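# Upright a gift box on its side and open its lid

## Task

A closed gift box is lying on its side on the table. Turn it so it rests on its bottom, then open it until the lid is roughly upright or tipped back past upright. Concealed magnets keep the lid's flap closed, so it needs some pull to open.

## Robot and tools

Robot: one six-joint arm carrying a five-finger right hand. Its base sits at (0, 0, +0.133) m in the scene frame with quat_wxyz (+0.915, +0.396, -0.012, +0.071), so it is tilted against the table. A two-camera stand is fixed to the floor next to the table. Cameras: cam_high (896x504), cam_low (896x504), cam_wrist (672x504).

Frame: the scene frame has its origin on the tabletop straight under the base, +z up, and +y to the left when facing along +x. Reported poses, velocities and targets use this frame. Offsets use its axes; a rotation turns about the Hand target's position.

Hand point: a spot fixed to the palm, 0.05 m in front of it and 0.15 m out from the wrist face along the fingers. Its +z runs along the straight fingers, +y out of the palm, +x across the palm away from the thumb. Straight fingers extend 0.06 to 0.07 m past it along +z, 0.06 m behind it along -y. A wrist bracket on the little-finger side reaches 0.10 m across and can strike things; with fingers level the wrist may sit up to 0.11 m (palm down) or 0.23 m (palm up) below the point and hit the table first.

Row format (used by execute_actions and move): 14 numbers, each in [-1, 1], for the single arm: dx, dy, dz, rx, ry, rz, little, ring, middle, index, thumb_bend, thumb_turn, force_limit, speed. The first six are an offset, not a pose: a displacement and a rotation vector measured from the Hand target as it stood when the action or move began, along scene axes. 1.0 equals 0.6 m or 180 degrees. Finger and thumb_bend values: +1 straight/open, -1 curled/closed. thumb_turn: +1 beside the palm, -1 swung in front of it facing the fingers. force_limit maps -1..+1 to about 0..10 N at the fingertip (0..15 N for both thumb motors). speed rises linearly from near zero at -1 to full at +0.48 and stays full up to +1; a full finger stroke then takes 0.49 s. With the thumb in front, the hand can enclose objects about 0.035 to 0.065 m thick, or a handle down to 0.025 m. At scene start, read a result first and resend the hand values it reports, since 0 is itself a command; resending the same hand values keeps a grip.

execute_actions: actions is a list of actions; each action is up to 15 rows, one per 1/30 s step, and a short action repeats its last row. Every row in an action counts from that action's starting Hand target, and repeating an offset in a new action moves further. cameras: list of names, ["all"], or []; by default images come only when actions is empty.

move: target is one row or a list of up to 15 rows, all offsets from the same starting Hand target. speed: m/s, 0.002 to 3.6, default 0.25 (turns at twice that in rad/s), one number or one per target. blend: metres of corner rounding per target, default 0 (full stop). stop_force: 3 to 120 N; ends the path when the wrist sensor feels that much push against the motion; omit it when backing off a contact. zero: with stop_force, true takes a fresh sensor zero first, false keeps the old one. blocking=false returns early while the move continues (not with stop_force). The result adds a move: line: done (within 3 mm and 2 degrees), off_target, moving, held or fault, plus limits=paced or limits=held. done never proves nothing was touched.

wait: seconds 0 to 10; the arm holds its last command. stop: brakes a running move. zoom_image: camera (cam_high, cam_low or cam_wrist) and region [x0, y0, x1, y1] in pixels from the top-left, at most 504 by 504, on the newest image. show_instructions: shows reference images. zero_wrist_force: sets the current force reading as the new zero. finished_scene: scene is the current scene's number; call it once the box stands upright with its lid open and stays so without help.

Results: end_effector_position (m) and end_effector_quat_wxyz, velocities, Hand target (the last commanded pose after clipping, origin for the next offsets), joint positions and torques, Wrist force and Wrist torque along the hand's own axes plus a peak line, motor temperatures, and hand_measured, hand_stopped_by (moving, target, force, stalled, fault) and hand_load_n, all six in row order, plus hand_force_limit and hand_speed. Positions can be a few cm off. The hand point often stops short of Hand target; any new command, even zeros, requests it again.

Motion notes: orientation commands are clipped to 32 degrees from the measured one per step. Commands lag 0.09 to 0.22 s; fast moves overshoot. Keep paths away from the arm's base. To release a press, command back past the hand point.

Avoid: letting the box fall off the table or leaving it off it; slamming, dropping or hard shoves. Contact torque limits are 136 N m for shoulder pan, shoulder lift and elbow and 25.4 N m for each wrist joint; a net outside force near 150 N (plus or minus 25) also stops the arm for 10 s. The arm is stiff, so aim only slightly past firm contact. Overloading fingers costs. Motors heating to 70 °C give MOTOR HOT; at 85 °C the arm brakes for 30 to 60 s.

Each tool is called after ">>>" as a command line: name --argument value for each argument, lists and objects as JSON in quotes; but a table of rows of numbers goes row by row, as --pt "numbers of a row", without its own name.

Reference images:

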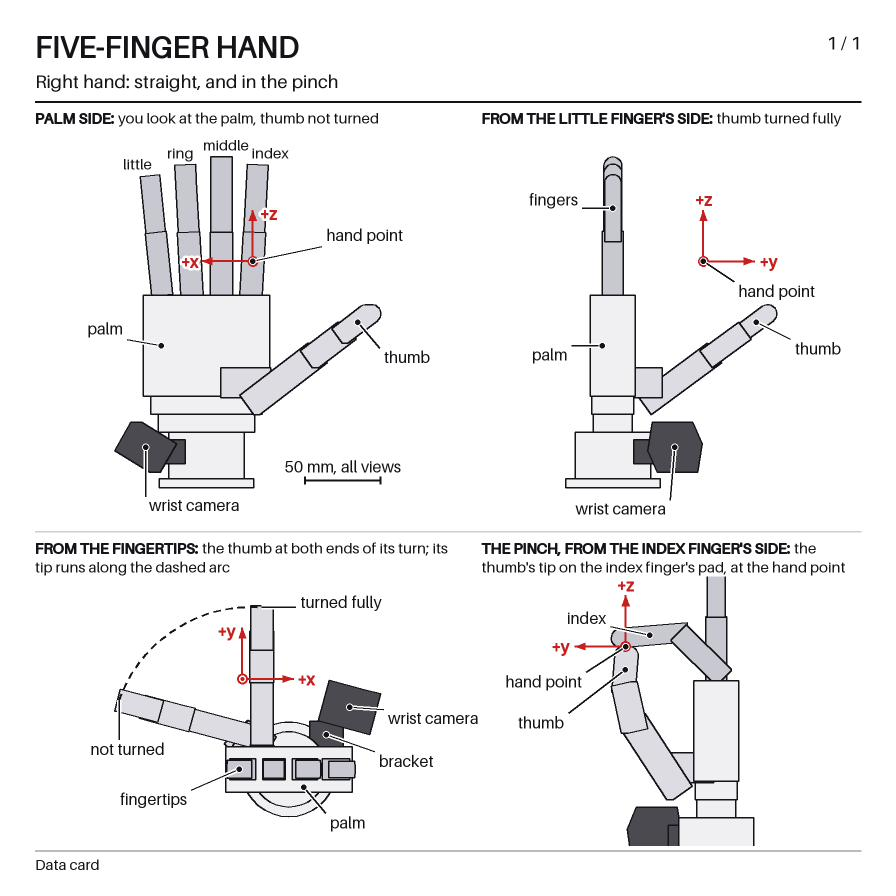

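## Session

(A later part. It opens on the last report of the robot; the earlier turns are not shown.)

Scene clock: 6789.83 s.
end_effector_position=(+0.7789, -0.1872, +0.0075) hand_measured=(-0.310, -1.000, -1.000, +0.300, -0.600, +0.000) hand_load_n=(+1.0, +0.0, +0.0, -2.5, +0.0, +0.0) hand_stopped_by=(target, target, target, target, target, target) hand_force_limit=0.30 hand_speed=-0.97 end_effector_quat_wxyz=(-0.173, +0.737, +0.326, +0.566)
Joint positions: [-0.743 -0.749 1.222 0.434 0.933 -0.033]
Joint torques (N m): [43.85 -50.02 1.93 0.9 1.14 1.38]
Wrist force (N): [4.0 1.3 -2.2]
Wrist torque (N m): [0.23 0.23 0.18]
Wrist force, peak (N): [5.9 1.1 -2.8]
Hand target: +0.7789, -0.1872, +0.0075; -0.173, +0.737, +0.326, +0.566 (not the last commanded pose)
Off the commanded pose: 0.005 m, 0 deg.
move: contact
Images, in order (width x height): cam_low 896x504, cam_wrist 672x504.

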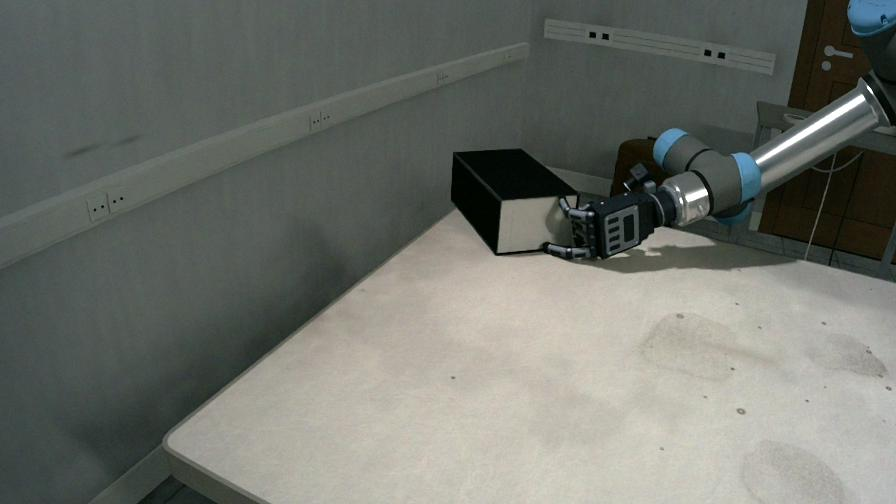

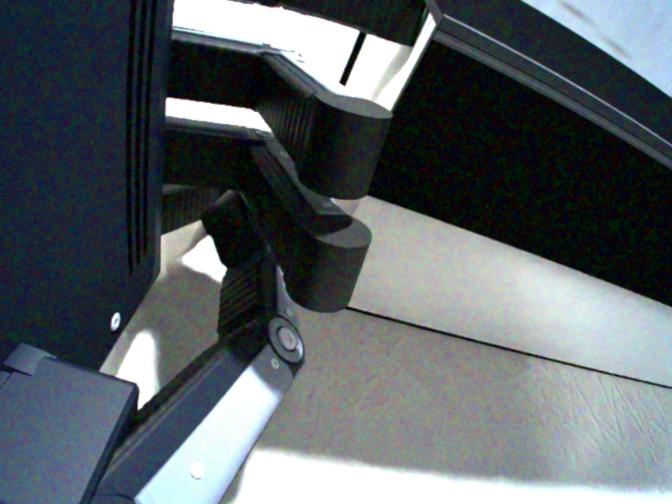

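>>> execute_actions --actions '[]'

Scene clock: 6809.90 s.
end_effector_position=(+0.7789, -0.1872, +0.0075) hand_measured=(-0.310, -1.000, -1.000, +0.300, -0.600, +0.000) hand_load_n=(+1.0, +0.0, +0.0, -2.5, +0.0, +0.0) hand_stopped_by=(target, target, target, target, target, target) hand_force_limit=0.30 hand_speed=-0.97 end_effector_quat_wxyz=(-0.173, +0.737, +0.326, +0.566)
Joint positions: [-0.743 -0.749 1.222 0.434 0.933 -0.033]
Joint velocities: within noise
Joint torques (N m): [43.76 -50.48 2.34 3.5 -0.48 1.39]
Motor temperatures (°C): [39 43 34 42 38 42]
Wrist force (N): [4.6 0.9 -2.4]
Wrist torque (N m): [0.16 0.13 0.20]
Wrist force, peak (N): [4.5 1.3 -2.6]
Hand target: +0.7789, -0.1872, +0.0075; -0.173, +0.737, +0.326, +0.566 (not the last commanded pose)
Off the commanded pose: 0.005 m, 0 deg.

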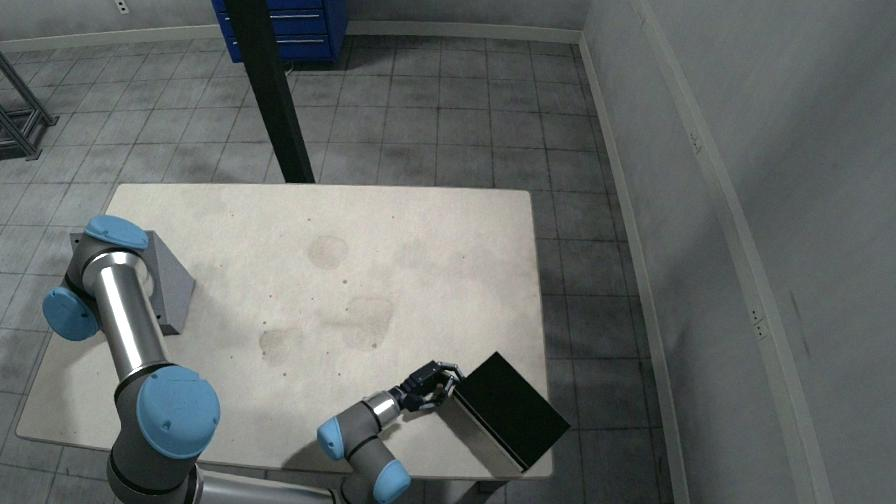

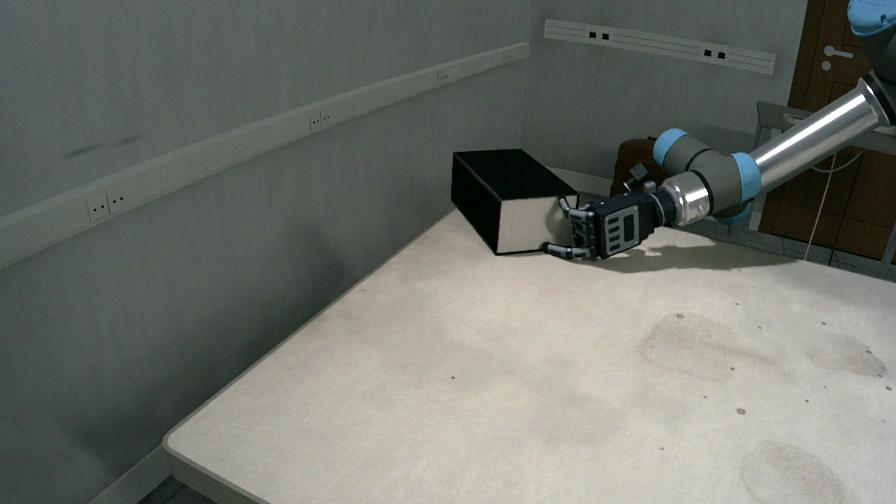

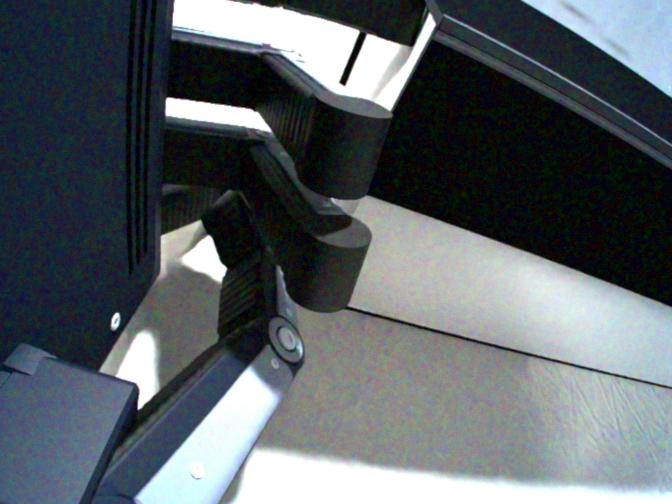

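>>> execute_actions --actions '[[[0,0,-0.002,0,0,0,-0.35,-1,-1,0.3,-0.6,0,0.4,-0.95]]]' --cameras '["cam_low","cam_wrist"]'

>>> zoom_image --camera "cam_low" --region '[440, 140, 620, 275]'

Scene clock: 6844.00 s.
end_effector_position=(+0.7789, -0.1872, +0.0063) hand_measured=(-0.350, -1.000, -1.000, +0.300, -0.600, +0.000) hand_load_n=(+3.5, +0.0, +0.0, -5.5, +0.0, +0.0) hand_stopped_by=(target, target, target, target, target, target) hand_force_limit=0.40 hand_speed=-0.95 end_effector_quat_wxyz=(-0.173, +0.737, +0.326, +0.566)
Joint positions: [-0.744 -0.747 1.221 0.434 0.933 -0.034]
Joint torques (N m): [21.19 -32.13 -10.62 -1.69 4.77 1.42]
Wrist force (N): [17.1 -1.4 -5.8]
Wrist torque (N m): [0.36 0.51 0.36]
Wrist force, peak (N): [17.1 -1.6 -6.0]
Hand target: +0.7789, -0.1872, +0.0063; -0.173, +0.737, +0.326, +0.566
Off the commanded pose: 0.000 m, 0 deg.
Images, in order (width x height): cam_low 896x504, cam_wrist 672x504.

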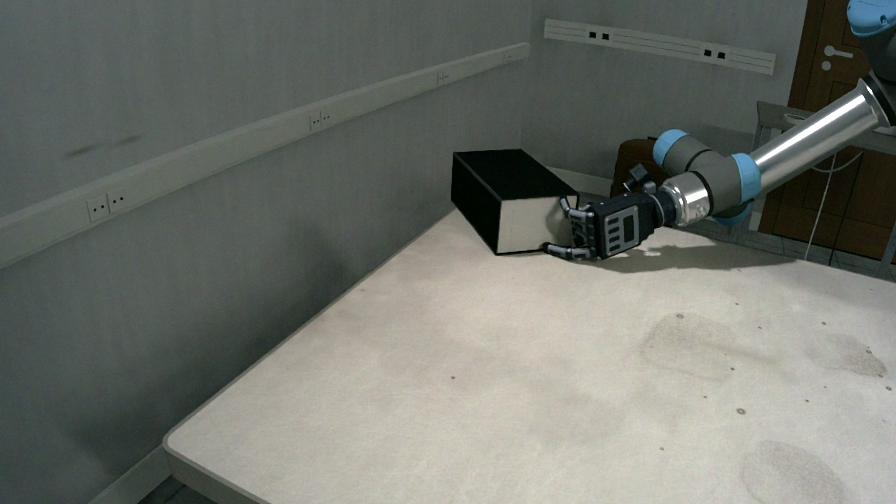

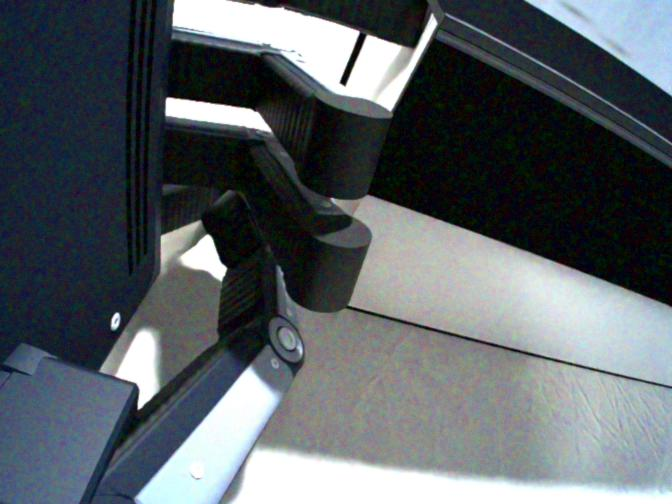

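Scaled by 2.800 from the camera's 896x504 image, which has a finer 1280x720 frame.

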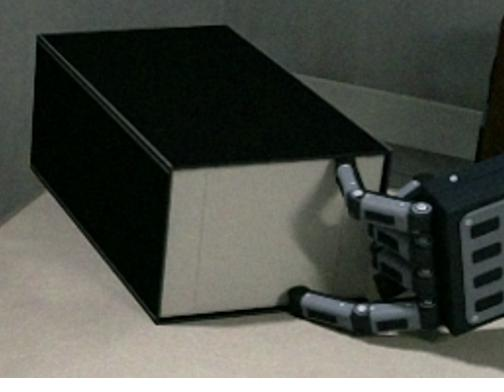

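>>> execute_actions --actions '[[[0,0,0.0015,0,0,0,-0.38,-1,-1,0.3,-0.6,0,0.4,-0.95]]]'

Scene clock: 6850.10 s.
end_effector_position=(+0.7789, -0.1872, +0.0071) hand_measured=(-0.380, -1.000, -1.000, +0.300, -0.600, +0.000) hand_load_n=(+2.5, +0.0, +0.0, -3.0, +0.0, +0.0) hand_stopped_by=(target, target, target, target, target, target) hand_force_limit=0.40 hand_speed=-0.95 end_effector_quat_wxyz=(-0.173, +0.737, +0.326, +0.566)
Joint positions: [-0.743 -0.748 1.222 0.434 0.933 -0.033]
Joint torques (N m): [40.11 -50.21 1.73 2.81 -1.61 -0.08]
Wrist force (N): [7.9 0.4 -2.3]
Wrist torque (N m): [0.23 0.26 0.10]
Wrist force, peak (N): [17.9 -1.6 -6.0]
Hand target: +0.7789, -0.1872, +0.0072; -0.173, +0.737, +0.326, +0.566
Off the commanded pose: 0.000 m, 0 deg.

>>> execute_actions --actions '[[[0,0,0,0,0,0,-0.42,-1,-1,0.3,-0.6,0,0.6,-0.95]]]'

Scene clock: 6852.70 s.
end_effector_position=(+0.7789, -0.1872, +0.0072) hand_measured=(-0.420, -1.000, -1.000, +0.300, -0.600, +0.000) hand_load_n=(+2.0, +0.5, +0.0, -3.0, +0.0, +0.0) hand_stopped_by=(target, target, target, target, target, target) hand_force_limit=0.60 hand_speed=-0.95 end_effector_quat_wxyz=(-0.173, +0.737, +0.326, +0.566)
Joint positions: [-0.743 -0.748 1.222 0.434 0.933 -0.033]
Joint torques (N m): [39.88 -48.98 0.55 2.95 -1.19 -0.13]
Wrist force (N): [8.3 0.5 -2.1]
Wrist torque (N m): [0.17 0.21 0.13]
Wrist force, peak (N): [8.6 0.3 -2.0]
Hand target: +0.7789, -0.1872, +0.0072; -0.173, +0.737, +0.326, +0.566
Off the commanded pose: 0.000 m, 0 deg.

>>> execute_actions --actions '[[[0,0,0,0,0,0,-0.46,-1,-1,0.3,-0.6,0,0.6,-0.95]]]' --cameras '["cam_low","cam_wrist"]'

>>> zoom_image --camera "cam_low" --region '[440, 140, 620, 275]'

>>> zoom_image --camera "cam_wrist" --region '[280, 0, 580, 225]'

Scene clock: 6858.10 s.
end_effector_position=(+0.7789, -0.1872, +0.0072) hand_measured=(-0.460, -1.000, -1.000, +0.300, -0.600, +0.000) hand_load_n=(+1.0, +0.0, +0.0, -3.0, +0.0, +0.0) hand_stopped_by=(target, target, target, target, target, target) hand_force_limit=0.60 hand_speed=-0.95 end_effector_quat_wxyz=(-0.173, +0.737, +0.326, +0.566)
Joint positions: [-0.743 -0.748 1.222 0.434 0.933 -0.033]
Joint torques (N m): [35.4 -43.68 -0.09 2.96 0.04 -0.13]
Wrist force (N): [8.3 1.2 -3.0]
Wrist torque (N m): [0.20 0.25 0.17]
Wrist force, peak (N): [8.4 1.6 -3.2]
Hand target: +0.7789, -0.1872, +0.0072; -0.173, +0.737, +0.326, +0.566
Off the commanded pose: 0.000 m, 0 deg.
Images, in order (width x height): cam_low 896x504, cam_wrist 672x504.

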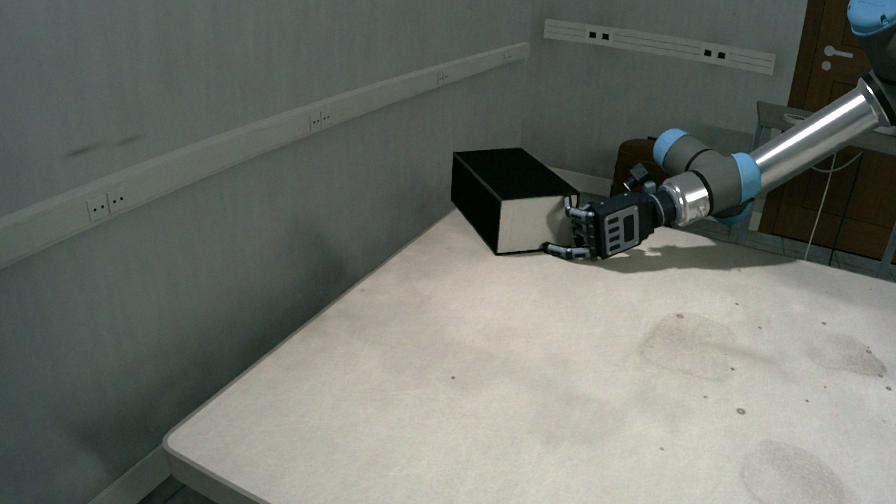

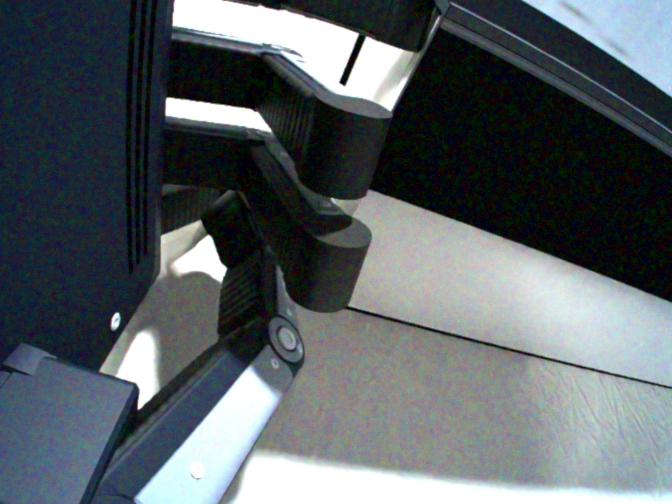

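Scaled by 2.800 from the camera's 896x504 image, which has a finer 1280x720 frame.

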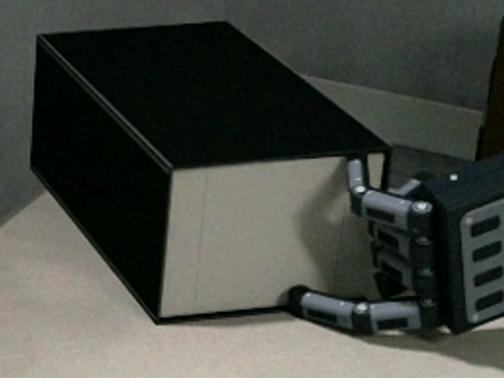

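Scaled by 1.680 from the camera's 672x504 image, which has a finer 960x720 frame.

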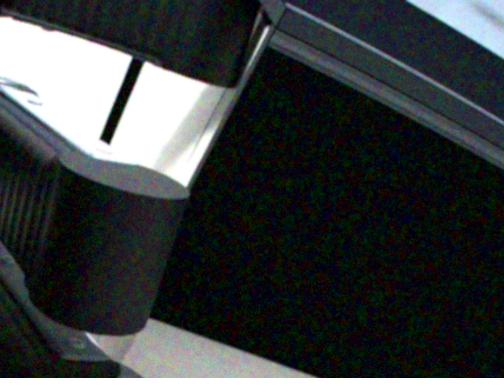

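>>> zoom_image --camera "cam_wrist" --region '[230, 160, 480, 347]'

>>> zoom_image --camera "cam_low" --region '[525, 170, 615, 270]'

Scaled by 2.016 from the camera's 672x504 image, which has a finer 960x720 frame.

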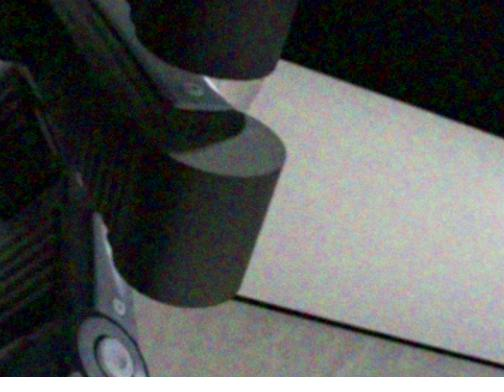

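Scaled by 5.040 from the camera's 896x504 image, which has a finer 1280x720 frame.

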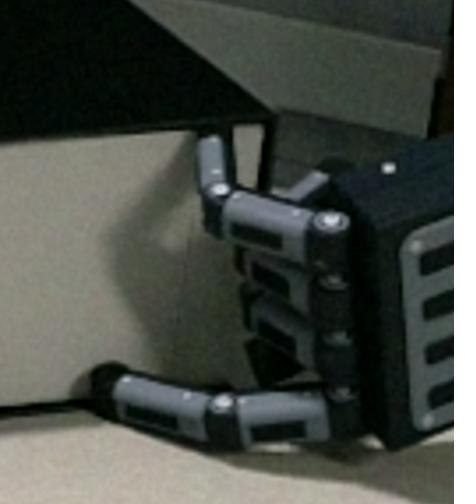

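>>> execute_actions --actions '[[[0,0,0,0,0,0,-0.15,-1,-1,0.3,-0.6,0,0.6,-0.9]]]'

>>> move --target '[0, 0, 0.0017, 0, 0, 0, -0.15, -1, -1, 0.3, -0.6, 0, 0.6, -0.9]' --speed 0.01

>>> move --target '[0, 0, 0.0008, 0, 0, 0, -0.15, -1, -1, 0.3, -0.6, 0, 0.6, -0.9]' --speed 0.01

>>> move --target '[0, 0, 0.0008, 0, 0, 0, -0.15, -1, -1, 0.3, -0.6, 0, 0.6, -0.9]' --speed 0.01

Scene clock: 6909.03 s.
end_effector_position=(+0.7789, -0.1872, +0.0072) hand_measured=(-0.150, -1.000, -1.000, +0.300, -0.600, +0.000) hand_load_n=(+0.0, +0.0, +0.0, -2.5, +0.0, +0.0) hand_stopped_by=(target, target, target, target, target, target) hand_force_limit=0.60 hand_speed=-0.90 end_effector_quat_wxyz=(-0.173, +0.737, +0.326, +0.566)
Joint positions: [-0.743 -0.748 1.222 0.434 0.933 -0.033]
Joint torques (N m): [31.08 -38.93 -1.02 2.92 1.6 -0.15]
Wrist force (N): [8.7 1.6 -3.2]
Wrist torque (N m): [0.18 0.32 0.15]
Wrist force, peak (N): [9.0 1.8 -3.3]
Hand target: +0.7789, -0.1872, +0.0072; -0.173, +0.737, +0.326, +0.566
Off the commanded pose: 0.000 m, 0 deg.

Scene clock: 6909.73 s.
end_effector_position=(+0.7788, -0.1872, +0.0082) hand_measured=(-0.150, -1.000, -1.000, +0.300, -0.600, +0.000) hand_load_n=(+0.0, +0.0, -0.5, -0.5, +0.0, +0.5) hand_stopped_by=(target, target, target, target, target, target) hand_force_limit=0.60 hand_speed=-0.90 end_effector_quat_wxyz=(-0.173, +0.737, +0.326, +0.566)
Joint positions: [-0.742 -0.75 1.223 0.434 0.934 -0.032]
Joint torques (N m): [44.85 -49.92 0.66 3.4 0.1 1.36]
Wrist force (N): [1.2 1.0 -0.6]
Wrist torque (N m): [0.06 0.09 0.04]
Wrist force, peak (N): [9.1 1.6 -3.4]
Hand target: +0.7789, -0.1872, +0.0082; -0.173, +0.737, +0.326, +0.566
Off the commanded pose: 0.000 m, 0 deg.
move: done

Scene clock: 6910.43 s.
end_effector_position=(+0.7788, -0.1872, +0.0087) hand_measured=(-0.150, -1.000, -1.000, +0.300, -0.600, +0.000) hand_load_n=(+0.5, +0.0, +0.0, +0.0, +0.0, +0.0) hand_stopped_by=(target, target, target, target, target, target) hand_force_limit=0.60 hand_speed=-0.90 end_effector_quat_wxyz=(-0.173, +0.737, +0.326, +0.566)
Joint positions: [-0.742 -0.751 1.224 0.434 0.934 -0.032]
Joint torques (N m): [46.27 -51.86 1.17 3.76 -0.45 1.26]
Wrist force (N): [-1.1 1.1 -0.1]
Wrist torque (N m): [0.14 -0.01 0.05]
Wrist force, peak (N): [1.3 1.6 -0.9]
Hand target: +0.7789, -0.1872, +0.0087; -0.173, +0.737, +0.326, +0.566
Off the commanded pose: 0.000 m, 0 deg.
move: done

Scene clock: 6911.13 s.
end_effector_position=(+0.7789, -0.1872, +0.0091) hand_measured=(-0.150, -1.000, -1.000, +0.300, -0.600, +0.000) hand_load_n=(+0.5, +0.0, +0.0, +0.0, +0.0, +0.0) hand_stopped_by=(target, target, target, target, target, target) hand_force_limit=0.60 hand_speed=-0.90 end_effector_quat_wxyz=(-0.173, +0.737, +0.326, +0.566)
Joint positions: [-0.741 -0.752 1.224 0.434 0.934 -0.031]
Joint torques (N m): [46.38 -51.59 0.12 4.06 -0.24 1.27]
Wrist force (N): [-1.4 1.2 -0.2]
Wrist torque (N m): [0.16 0.01 0.05]
Wrist force, peak (N): [-1.3 1.4 -0.2]
Hand target: +0.7789, -0.1872, +0.0091; -0.173, +0.737, +0.326, +0.566
Off the commanded pose: 0.000 m, 0 deg.
move: done

>>> move --target '[-0.0113, 0.0123, 0, 0, 0, 0, -0.15, -1, -1, 0.3, -0.6, 0, 0.6, -0.9]' --speed 0.03

>>> move --target '[0, 0, -0.01, 0, 0, 0, -0.15, -1, -1, 0.3, -0.6, 0, 0.6, -0.9]' --speed 0.004 --stop_force 3

Scene clock: 6916.50 s.
end_effector_position=(+0.7721, -0.1799, +0.0092) hand_measured=(-0.150, -1.000, -1.000, +0.300, -0.600, +0.000) hand_load_n=(+0.5, +0.0, +0.0, +0.0, +0.0, +0.0) hand_stopped_by=(target, target, target, target, target, target) hand_force_limit=0.60 hand_speed=-0.90 end_effector_quat_wxyz=(-0.172, +0.737, +0.326, +0.566) end_effector_velocity=(+0.001, -0.003, +0.000) end_effector_angular_velocity=(-0.002, -0.001, -0.003)
Joint positions: [-0.74 -0.763 1.262 0.407 0.935 -0.031]
Joint velocities: [-0.001 0 -0.006 0.003 0 0]
Joint torques (N m): [45.88 -38.37 -9.84 3.56 -0.19 1.43]
Wrist force (N): [-1.0 0.7 -0.2]
Wrist torque (N m): [0.16 -0.03 0.04]
Wrist force, peak (N): [-1.4 1.7 0.2]
Hand target: +0.7721, -0.1798, +0.0091; -0.173, +0.737, +0.326, +0.566
Off the commanded pose: 0.000 m, 0 deg.
move: done

Scene clock: 6917.77 s.
end_effector_position=(+0.7721, -0.1798, +0.0080) hand_measured=(-0.150, -1.000, -1.000, +0.300, -0.600, +0.000) hand_load_n=(+0.0, +0.0, +0.0, -1.0, +0.5, +0.0) hand_stopped_by=(target, target, target, target, target, target) hand_force_limit=0.60 hand_speed=-0.90 end_effector_quat_wxyz=(-0.173, +0.737, +0.326, +0.566)
Joint positions: [-0.741 -0.761 1.261 0.407 0.934 -0.032]
Joint torques (N m): [44.8 -50.91 2.01 3.36 0.63 1.15]
Wrist force (N): [1.9 1.4 -0.8]
Wrist torque (N m): [0.13 0.10 0.16]
Wrist force, peak (N): [2.6 1.9 -1.4]
Hand target: +0.7721, -0.1798, +0.0080; -0.173, +0.737, +0.326, +0.566 (not the last commanded pose)
Off the commanded pose: 0.005 m, 0 deg.
move: contact

>>> wait --seconds 0 --cameras '["all"]'

>>> zoom_image --camera "cam_low" --region '[440, 140, 620, 275]'

Scene clock: 6923.10 s.
end_effector_position=(+0.7721, -0.1798, +0.0080) hand_measured=(-0.150, -1.000, -1.000, +0.300, -0.600, +0.000) hand_load_n=(+0.0, +0.0, +0.0, -1.0, +0.0, +0.0) hand_stopped_by=(target, target, target, target, target, target) hand_force_limit=0.60 hand_speed=-0.90 end_effector_quat_wxyz=(-0.173, +0.737, +0.326, +0.566)
Joint positions: [-0.741 -0.761 1.261 0.407 0.934 -0.032]
Joint torques (N m): [44.96 -50.87 2.44 3.91 0.48 1.03]
Wrist force (N): [1.9 1.4 -1.3]
Wrist torque (N m): [0.16 0.11 0.16]
Wrist force, peak (N): [2.4 1.4 -1.1]
Hand target: +0.7721, -0.1798, +0.0080; -0.173, +0.737, +0.326, +0.566 (not the last commanded pose)
Off the commanded pose: 0.005 m, 0 deg.

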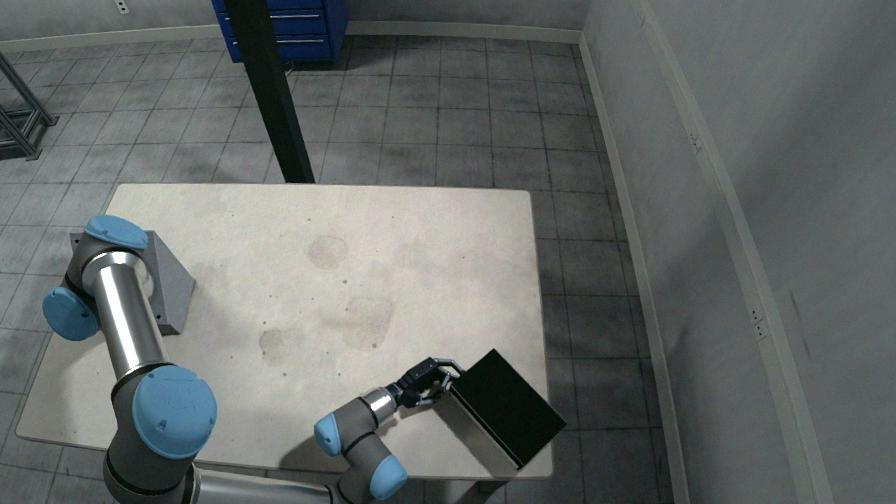

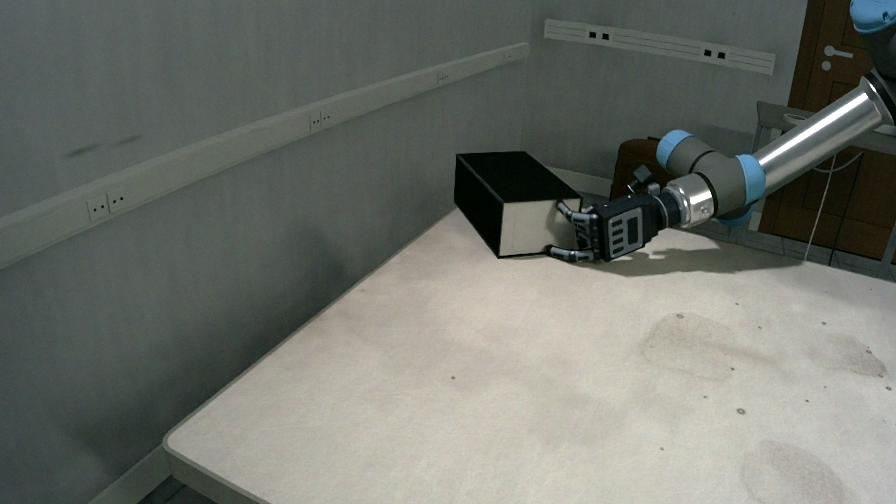

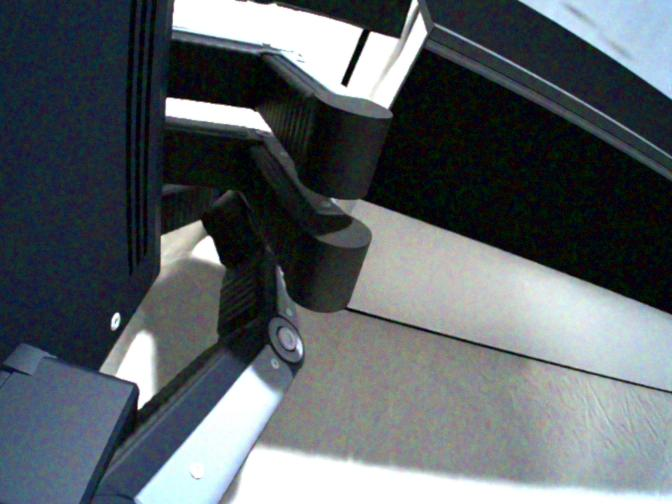

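Scaled by 2.800 from the camera's 896x504 image, which has a finer 1280x720 frame.

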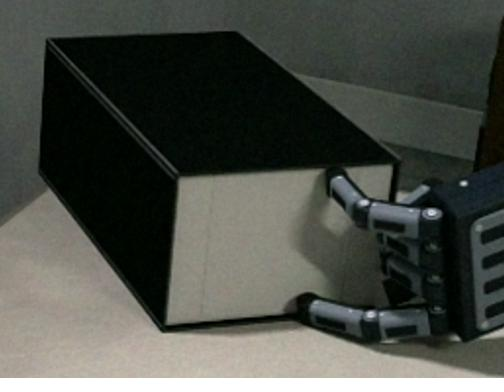

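>>> execute_actions --actions '[[[0,0,-0.0005,0,0,0,-0.3,-1,-1,0.3,-0.6,0,0.6,-0.92]]]'

>>> execute_actions --actions '[[[0,0,0,0,0,0,-0.34,-1,-1,0.3,-0.6,0,0.6,-0.95]]]'

Scene clock: 6930.10 s.
end_effector_position=(+0.7721, -0.1798, +0.0077) hand_measured=(-0.300, -1.000, -1.000, +0.300, -0.600, +0.000) hand_load_n=(+3.0, +0.0, +0.0, -3.0, +0.0, +0.0) hand_stopped_by=(target, target, target, target, target, target) hand_force_limit=0.60 hand_speed=-0.92 end_effector_quat_wxyz=(-0.173, +0.737, +0.326, +0.566)
Joint positions: [-0.742 -0.761 1.261 0.407 0.934 -0.032]
Joint torques (N m): [31.6 -35.26 -10.07 1.1 -2.58 -1.05]
Wrist force (N): [1.4 0.7 -1.2]
Wrist torque (N m): [0.17 -0.03 0.14]
Wrist force, peak (N): [2.5 1.7 -0.6]
Hand target: +0.7721, -0.1798, +0.0077; -0.173, +0.737, +0.326, +0.566
Off the commanded pose: 0.000 m, 0 deg.

Scene clock: 6930.80 s.
end_effector_position=(+0.7721, -0.1798, +0.0077) hand_measured=(-0.340, -1.000, -1.000, +0.300, -0.600, +0.000) hand_load_n=(+2.5, +0.0, +0.0, -3.0, +0.0, +0.0) hand_stopped_by=(target, target, target, target, target, target) hand_force_limit=0.60 hand_speed=-0.95 end_effector_quat_wxyz=(-0.173, +0.737, +0.326, +0.566)
Joint positions: [-0.742 -0.761 1.261 0.407 0.934 -0.032]
Joint torques (N m): [33.44 -35.79 -9.15 -0.22 -1.72 -0.77]
Wrist force (N): [2.0 0.0 -1.3]
Wrist torque (N m): [0.13 -0.02 0.09]
Wrist force, peak (N): [2.2 0.2 -1.5]
Hand target: +0.7721, -0.1798, +0.0077; -0.173, +0.737, +0.326, +0.566
Off the commanded pose: 0.000 m, 0 deg.

>>> move --target '[-0.0169, 0.0184, 0, 0, 0, 0, -0.34, -1, -1, 0.3, -0.6, 0, 0.6, -0.95]' --speed 0.02 --cameras '["all"]'

>>> zoom_image --camera "cam_low" --region '[440, 140, 620, 275]'

Scene clock: 6938.40 s.
end_effector_position=(+0.7619, -0.1688, +0.0078) hand_measured=(-0.340, -1.000, -1.000, +0.300, -0.600, +0.000) hand_load_n=(+0.5, +0.0, +0.0, -0.5, +0.0, +0.0) hand_stopped_by=(target, target, target, target, target, target) hand_force_limit=0.60 hand_speed=-0.95 end_effector_quat_wxyz=(-0.173, +0.737, +0.326, +0.566) end_effector_velocity=(+0.001, -0.001, +0.001) end_effector_angular_velocity=(-0.002, -0.002, +0.000)
Joint positions: [-0.741 -0.777 1.316 0.367 0.935 -0.031]
Joint velocities: [0.001 0 -0.005 0.003 0 0]
Joint torques (N m): [43.82 -36.6 -13.04 3.58 -0.04 1.39]
Wrist force (N): [-0.2 0.6 -0.8]
Wrist torque (N m): [0.21 0.05 0.04]
Wrist force, peak (N): [1.8 2.6 -1.3]
Hand target: +0.7619, -0.1688, +0.0077; -0.173, +0.737, +0.326, +0.566
Off the commanded pose: 0.000 m, 0 deg.
move: done

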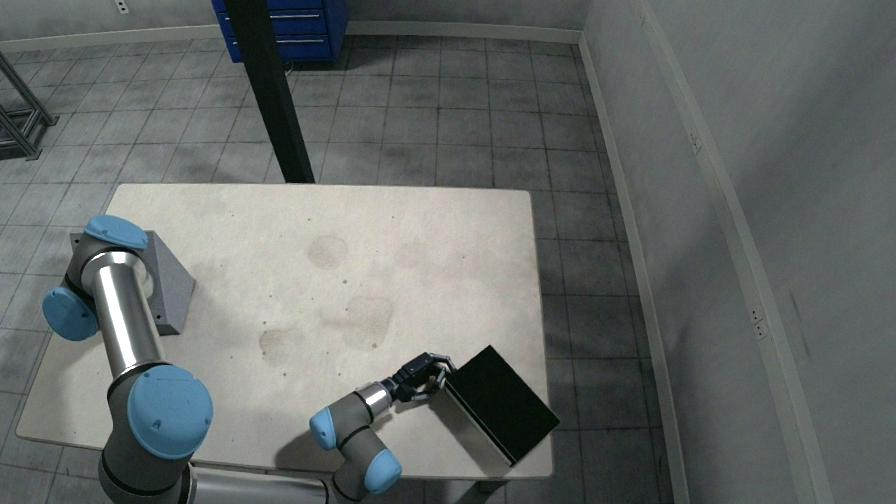

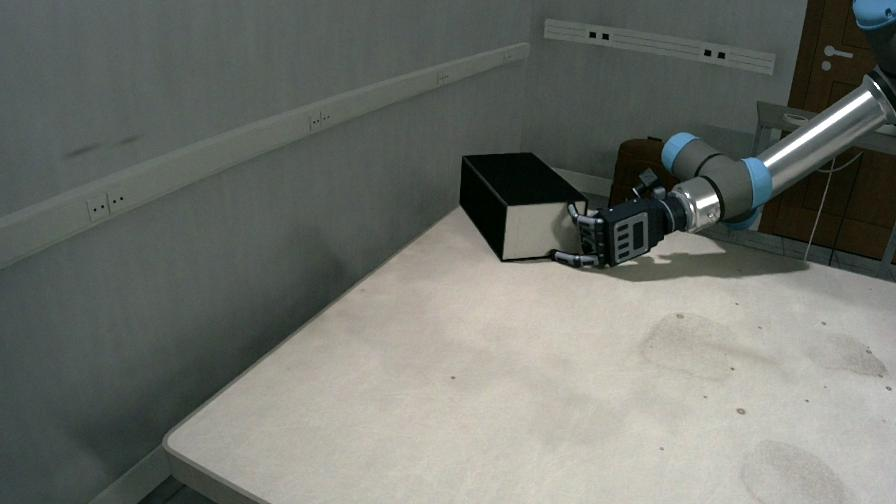

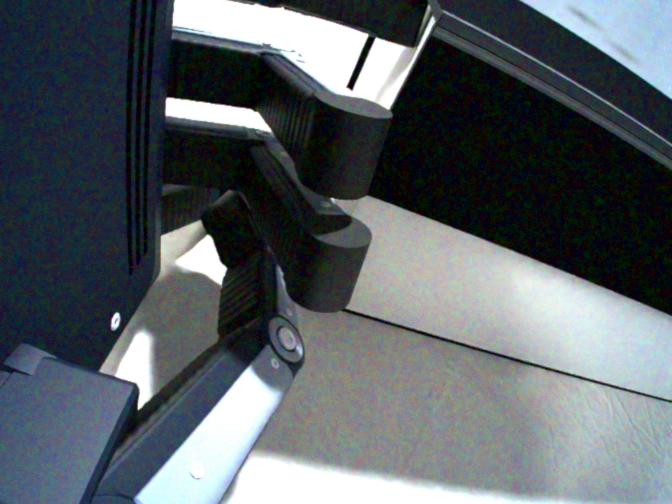

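Scaled by 2.800 from the camera's 896x504 image, which has a finer 1280x720 frame.

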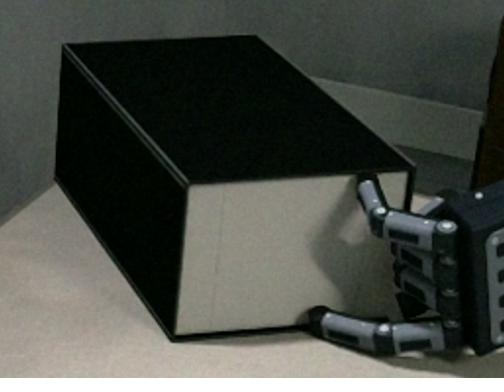

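>>> zoom_image --camera "cam_high" --region '[400, 330, 580, 485]'

Scaled by 2.800 from the camera's 896x504 image, which has a finer 1280x720 frame.

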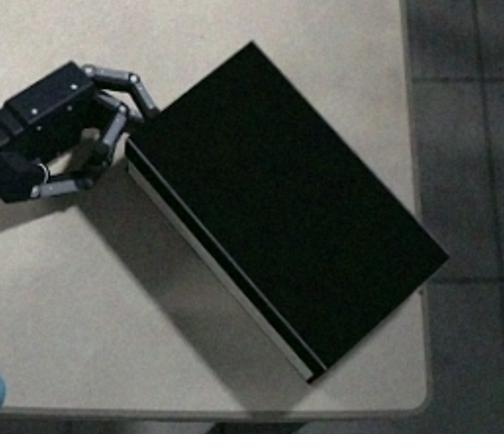

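>>> execute_actions --actions '[[[0,0,0,0,0,0,-0.12,-1,-1,0.3,-0.6,0,0.6,-0.9]]]'

>>> move --pt "-0.006 0.0067 0.002 0 0 0 -0.12 -1 -1 0.3 -0.6 0 0.6 -0.9" --pt "-0.002 0.0072 -0.0008 0.0167 -0.0186 -0.0056 -0.12 -1 -1 0.3 -0.6 0 0.6 -0.9" --speed 0.02 --cameras '["cam_low", "cam_wrist"]'

>>> zoom_image --camera "cam_low" --region '[440, 140, 620, 275]'

Scene clock: 6978.77 s.
end_effector_position=(+0.7619, -0.1688, +0.0077) hand_measured=(-0.120, -1.000, -1.000, +0.300, -0.600, +0.000) hand_load_n=(+0.0, +0.0, +0.0, -0.5, +0.0, +0.0) hand_stopped_by=(target, target, target, target, target, target) hand_force_limit=0.60 hand_speed=-0.90 end_effector_quat_wxyz=(-0.173, +0.737, +0.326, +0.566)
Joint positions: [-0.741 -0.777 1.316 0.368 0.935 -0.031]
Joint torques (N m): [33.25 -35.49 -8.66 2.52 -2.63 -0.25]
Wrist force (N): [0.9 0.8 -0.4]
Wrist torque (N m): [0.07 0.05 0.04]
Wrist force, peak (N): [0.9 1.4 -0.9]
Hand target: +0.7619, -0.1688, +0.0077; -0.173, +0.737, +0.326, +0.566
Off the commanded pose: 0.000 m, 0 deg.

Scene clock: 6981.63 s.
end_effector_position=(+0.7608, -0.1645, +0.0072) hand_measured=(-0.120, -1.000, -1.000, +0.300, -0.600, +0.000) hand_load_n=(+0.0, +0.0, -0.5, +0.0, +0.0, +0.0) hand_stopped_by=(target, target, target, target, target, target) hand_force_limit=0.60 hand_speed=-0.90 end_effector_quat_wxyz=(-0.177, +0.719, +0.309, +0.597)
Joint positions: [-0.765 -0.766 1.339 0.319 0.842 -0.03]
Joint torques (N m): [40.74 -42.27 2.79 1.26 -0.07 1.45]
Wrist force (N): [-0.2 1.1 -0.6]
Wrist torque (N m): [0.17 0.02 0.10]
Wrist force, peak (N): [1.2 1.6 -0.8]
Hand target: +0.7607, -0.1644, +0.0072; -0.177, +0.719, +0.309, +0.597
Off the commanded pose: 0.000 m, 0 deg.
move: done
Images, in order (width x height): cam_low 896x504, cam_wrist 672x504.

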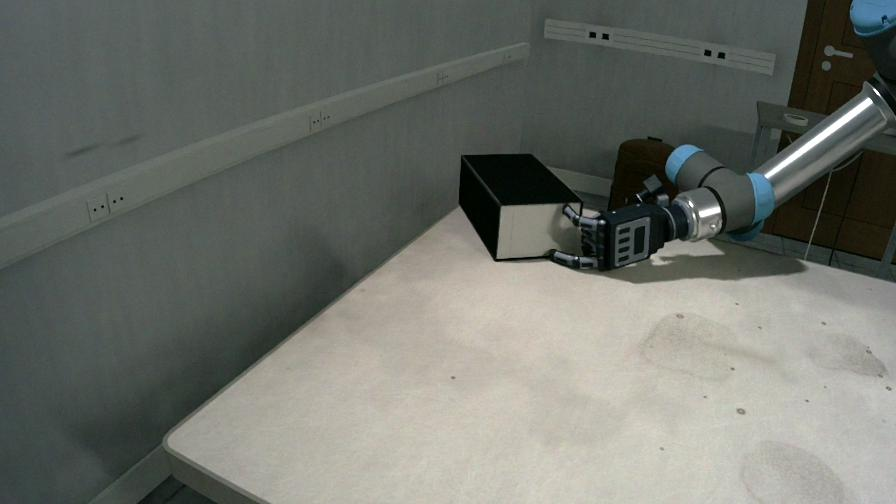

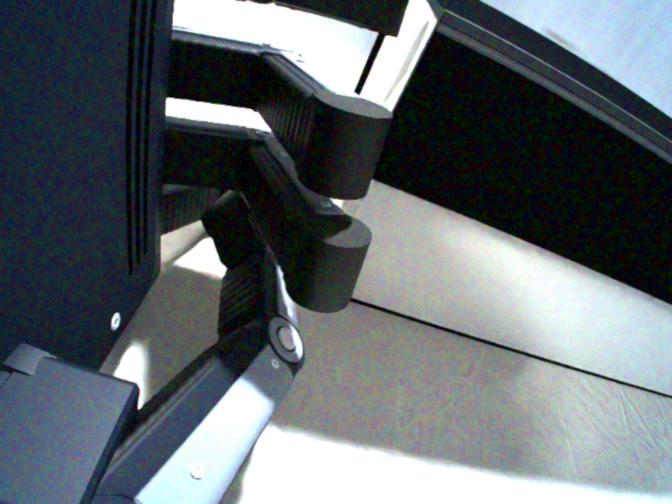

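Scaled by 2.800 from the camera's 896x504 image, which has a finer 1280x720 frame.

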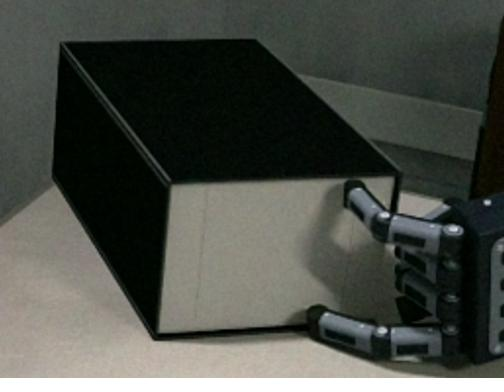

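>>> wait --seconds 0 --cameras '["cam_high"]'

>>> zoom_image --camera "cam_high" --region '[400, 330, 580, 485]'

Scene clock: 6986.37 s.
end_effector_position=(+0.7607, -0.1644, +0.0072) hand_measured=(-0.120, -1.000, -1.000, +0.300, -0.600, +0.000) hand_load_n=(+0.0, +0.0, +0.0, +0.0, +0.0, +0.0) hand_stopped_by=(target, target, target, target, target, target) hand_force_limit=0.60 hand_speed=-0.90 end_effector_quat_wxyz=(-0.177, +0.719, +0.309, +0.597)
Joint positions: [-0.765 -0.766 1.339 0.319 0.843 -0.03]
Joint torques (N m): [44.82 -50.28 0.23 3.8 -0.14 1.47]
Wrist force (N): [-0.5 0.8 -0.4]
Wrist torque (N m): [0.12 0.05 0.07]
Wrist force, peak (N): [-0.2 1.3 -0.5]
Hand target: +0.7607, -0.1644, +0.0072; -0.177, +0.719, +0.309, +0.597
Off the commanded pose: 0.000 m, 0 deg.
Images, in order (width x height): cam_high 896x504.

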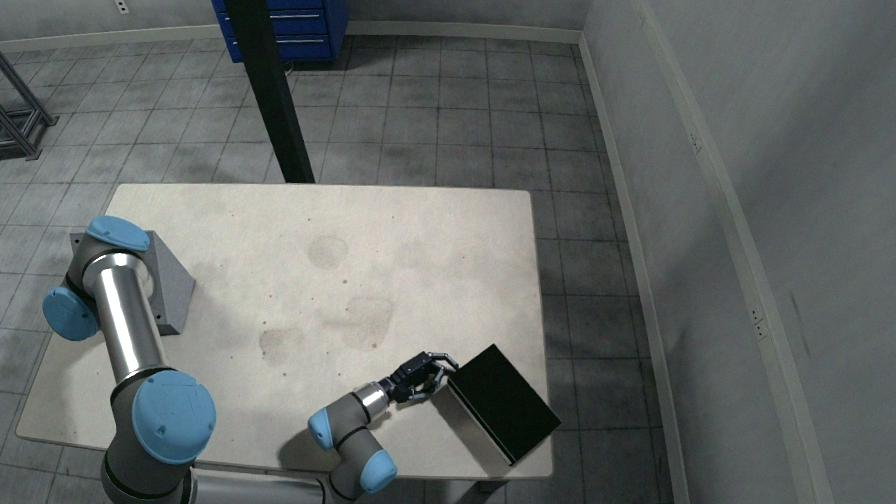

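Scaled by 2.800 from the camera's 896x504 image, which has a finer 1280x720 frame.

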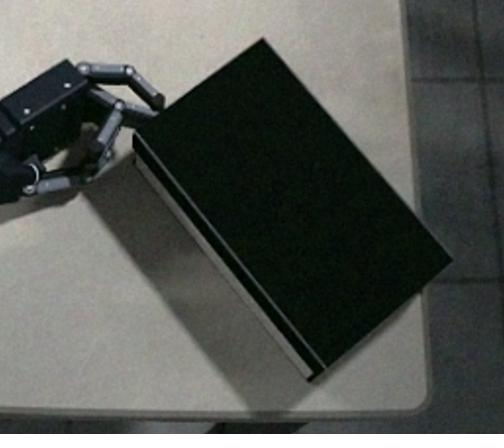

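>>> move --pt "-0.0038 0.0042 0.003 0 0 0 -0.12 -1 -1 0.3 -0.6 0 0.6 -0.9" --pt "0.0088 0.015 0.003 0 0 -0.0061 -0.12 -1 -1 0.3 -0.6 0 0.6 -0.9" --speed 0.02

>>> move --target '[0, 0, -0.015, 0, 0, 0, -0.12, -1, -1, 0.3, -0.6, 0, 0.6, -0.9]' --speed 0.004 --stop_force 3 --cameras '["cam_low", "cam_wrist"]'

>>> zoom_image --camera "cam_low" --region '[440, 140, 620, 275]'

Scene clock: 7008.37 s.
end_effector_position=(+0.7661, -0.1553, +0.0090) hand_measured=(-0.120, -1.000, -1.000, +0.300, -0.600, +0.000) hand_load_n=(+0.0, +0.5, +0.0, +0.0, +0.0, +0.0) hand_stopped_by=(target, target, target, target, target, target) hand_force_limit=0.60 hand_speed=-0.90 end_effector_quat_wxyz=(-0.172, +0.722, +0.302, +0.599) end_effector_velocity=(-0.001, +0.001, +0.000) end_effector_angular_velocity=(+0.000, +0.001, +0.004)
Joint positions: [-0.746 -0.765 1.353 0.266 0.857 0.01]
Joint velocities: [0 0.001 0 0.005 0 -0.004]
Joint torques (N m): [30.12 -47.61 3.35 4.36 -3.25 -1.45]
Wrist force (N): [-0.3 0.7 -0.5]
Wrist torque (N m): [0.12 0.04 0.07]
Wrist force, peak (N): [-0.3 1.4 -0.9]
Hand target: +0.7660, -0.1554, +0.0090; -0.172, +0.722, +0.302, +0.599
Off the commanded pose: 0.000 m, 0 deg.
move: done

Scene clock: 7010.50 s.
end_effector_position=(+0.7660, -0.1554, +0.0045) hand_measured=(-0.120, -1.000, -1.000, +0.300, -0.600, +0.000) hand_load_n=(+0.0, +0.0, +0.0, -0.5, +0.0, +0.0) hand_stopped_by=(target, target, target, target, target, target) hand_force_limit=0.60 hand_speed=-0.90 end_effector_quat_wxyz=(-0.172, +0.722, +0.302, +0.599)
Joint positions: [-0.751 -0.757 1.349 0.266 0.854 0.006]
Joint torques (N m): [43.41 -49.2 2.82 3.12 0.81 1.24]
Wrist force (N): [2.7 0.7 -1.4]
Wrist torque (N m): [0.17 0.12 0.20]
Wrist force, peak (N): [3.6 0.8 -1.6]
Hand target: +0.7660, -0.1554, +0.0045; -0.172, +0.722, +0.302, +0.599 (not the last commanded pose)
Off the commanded pose: 0.004 m, 0 deg.
move: contact
Images, in order (width x height): cam_low 896x504, cam_wrist 672x504.

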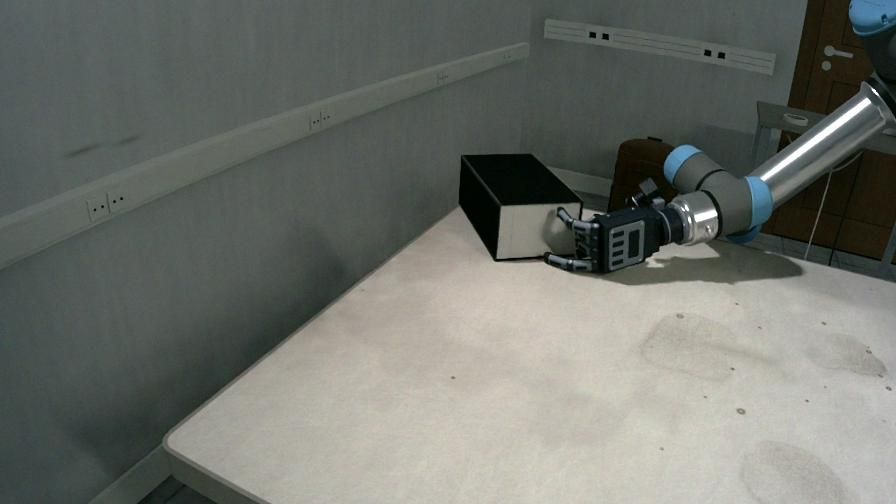

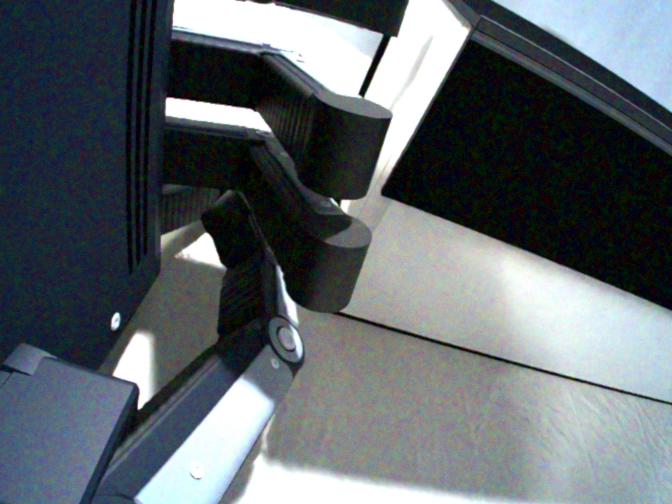

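Scaled by 2.800 from the camera's 896x504 image, which has a finer 1280x720 frame.

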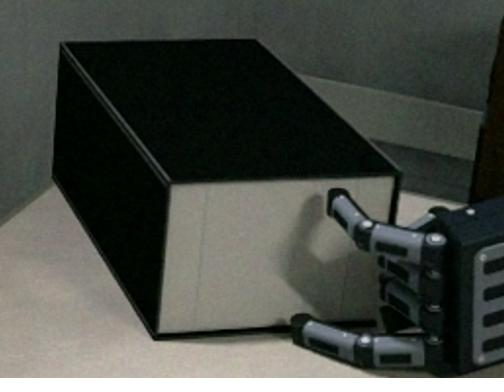

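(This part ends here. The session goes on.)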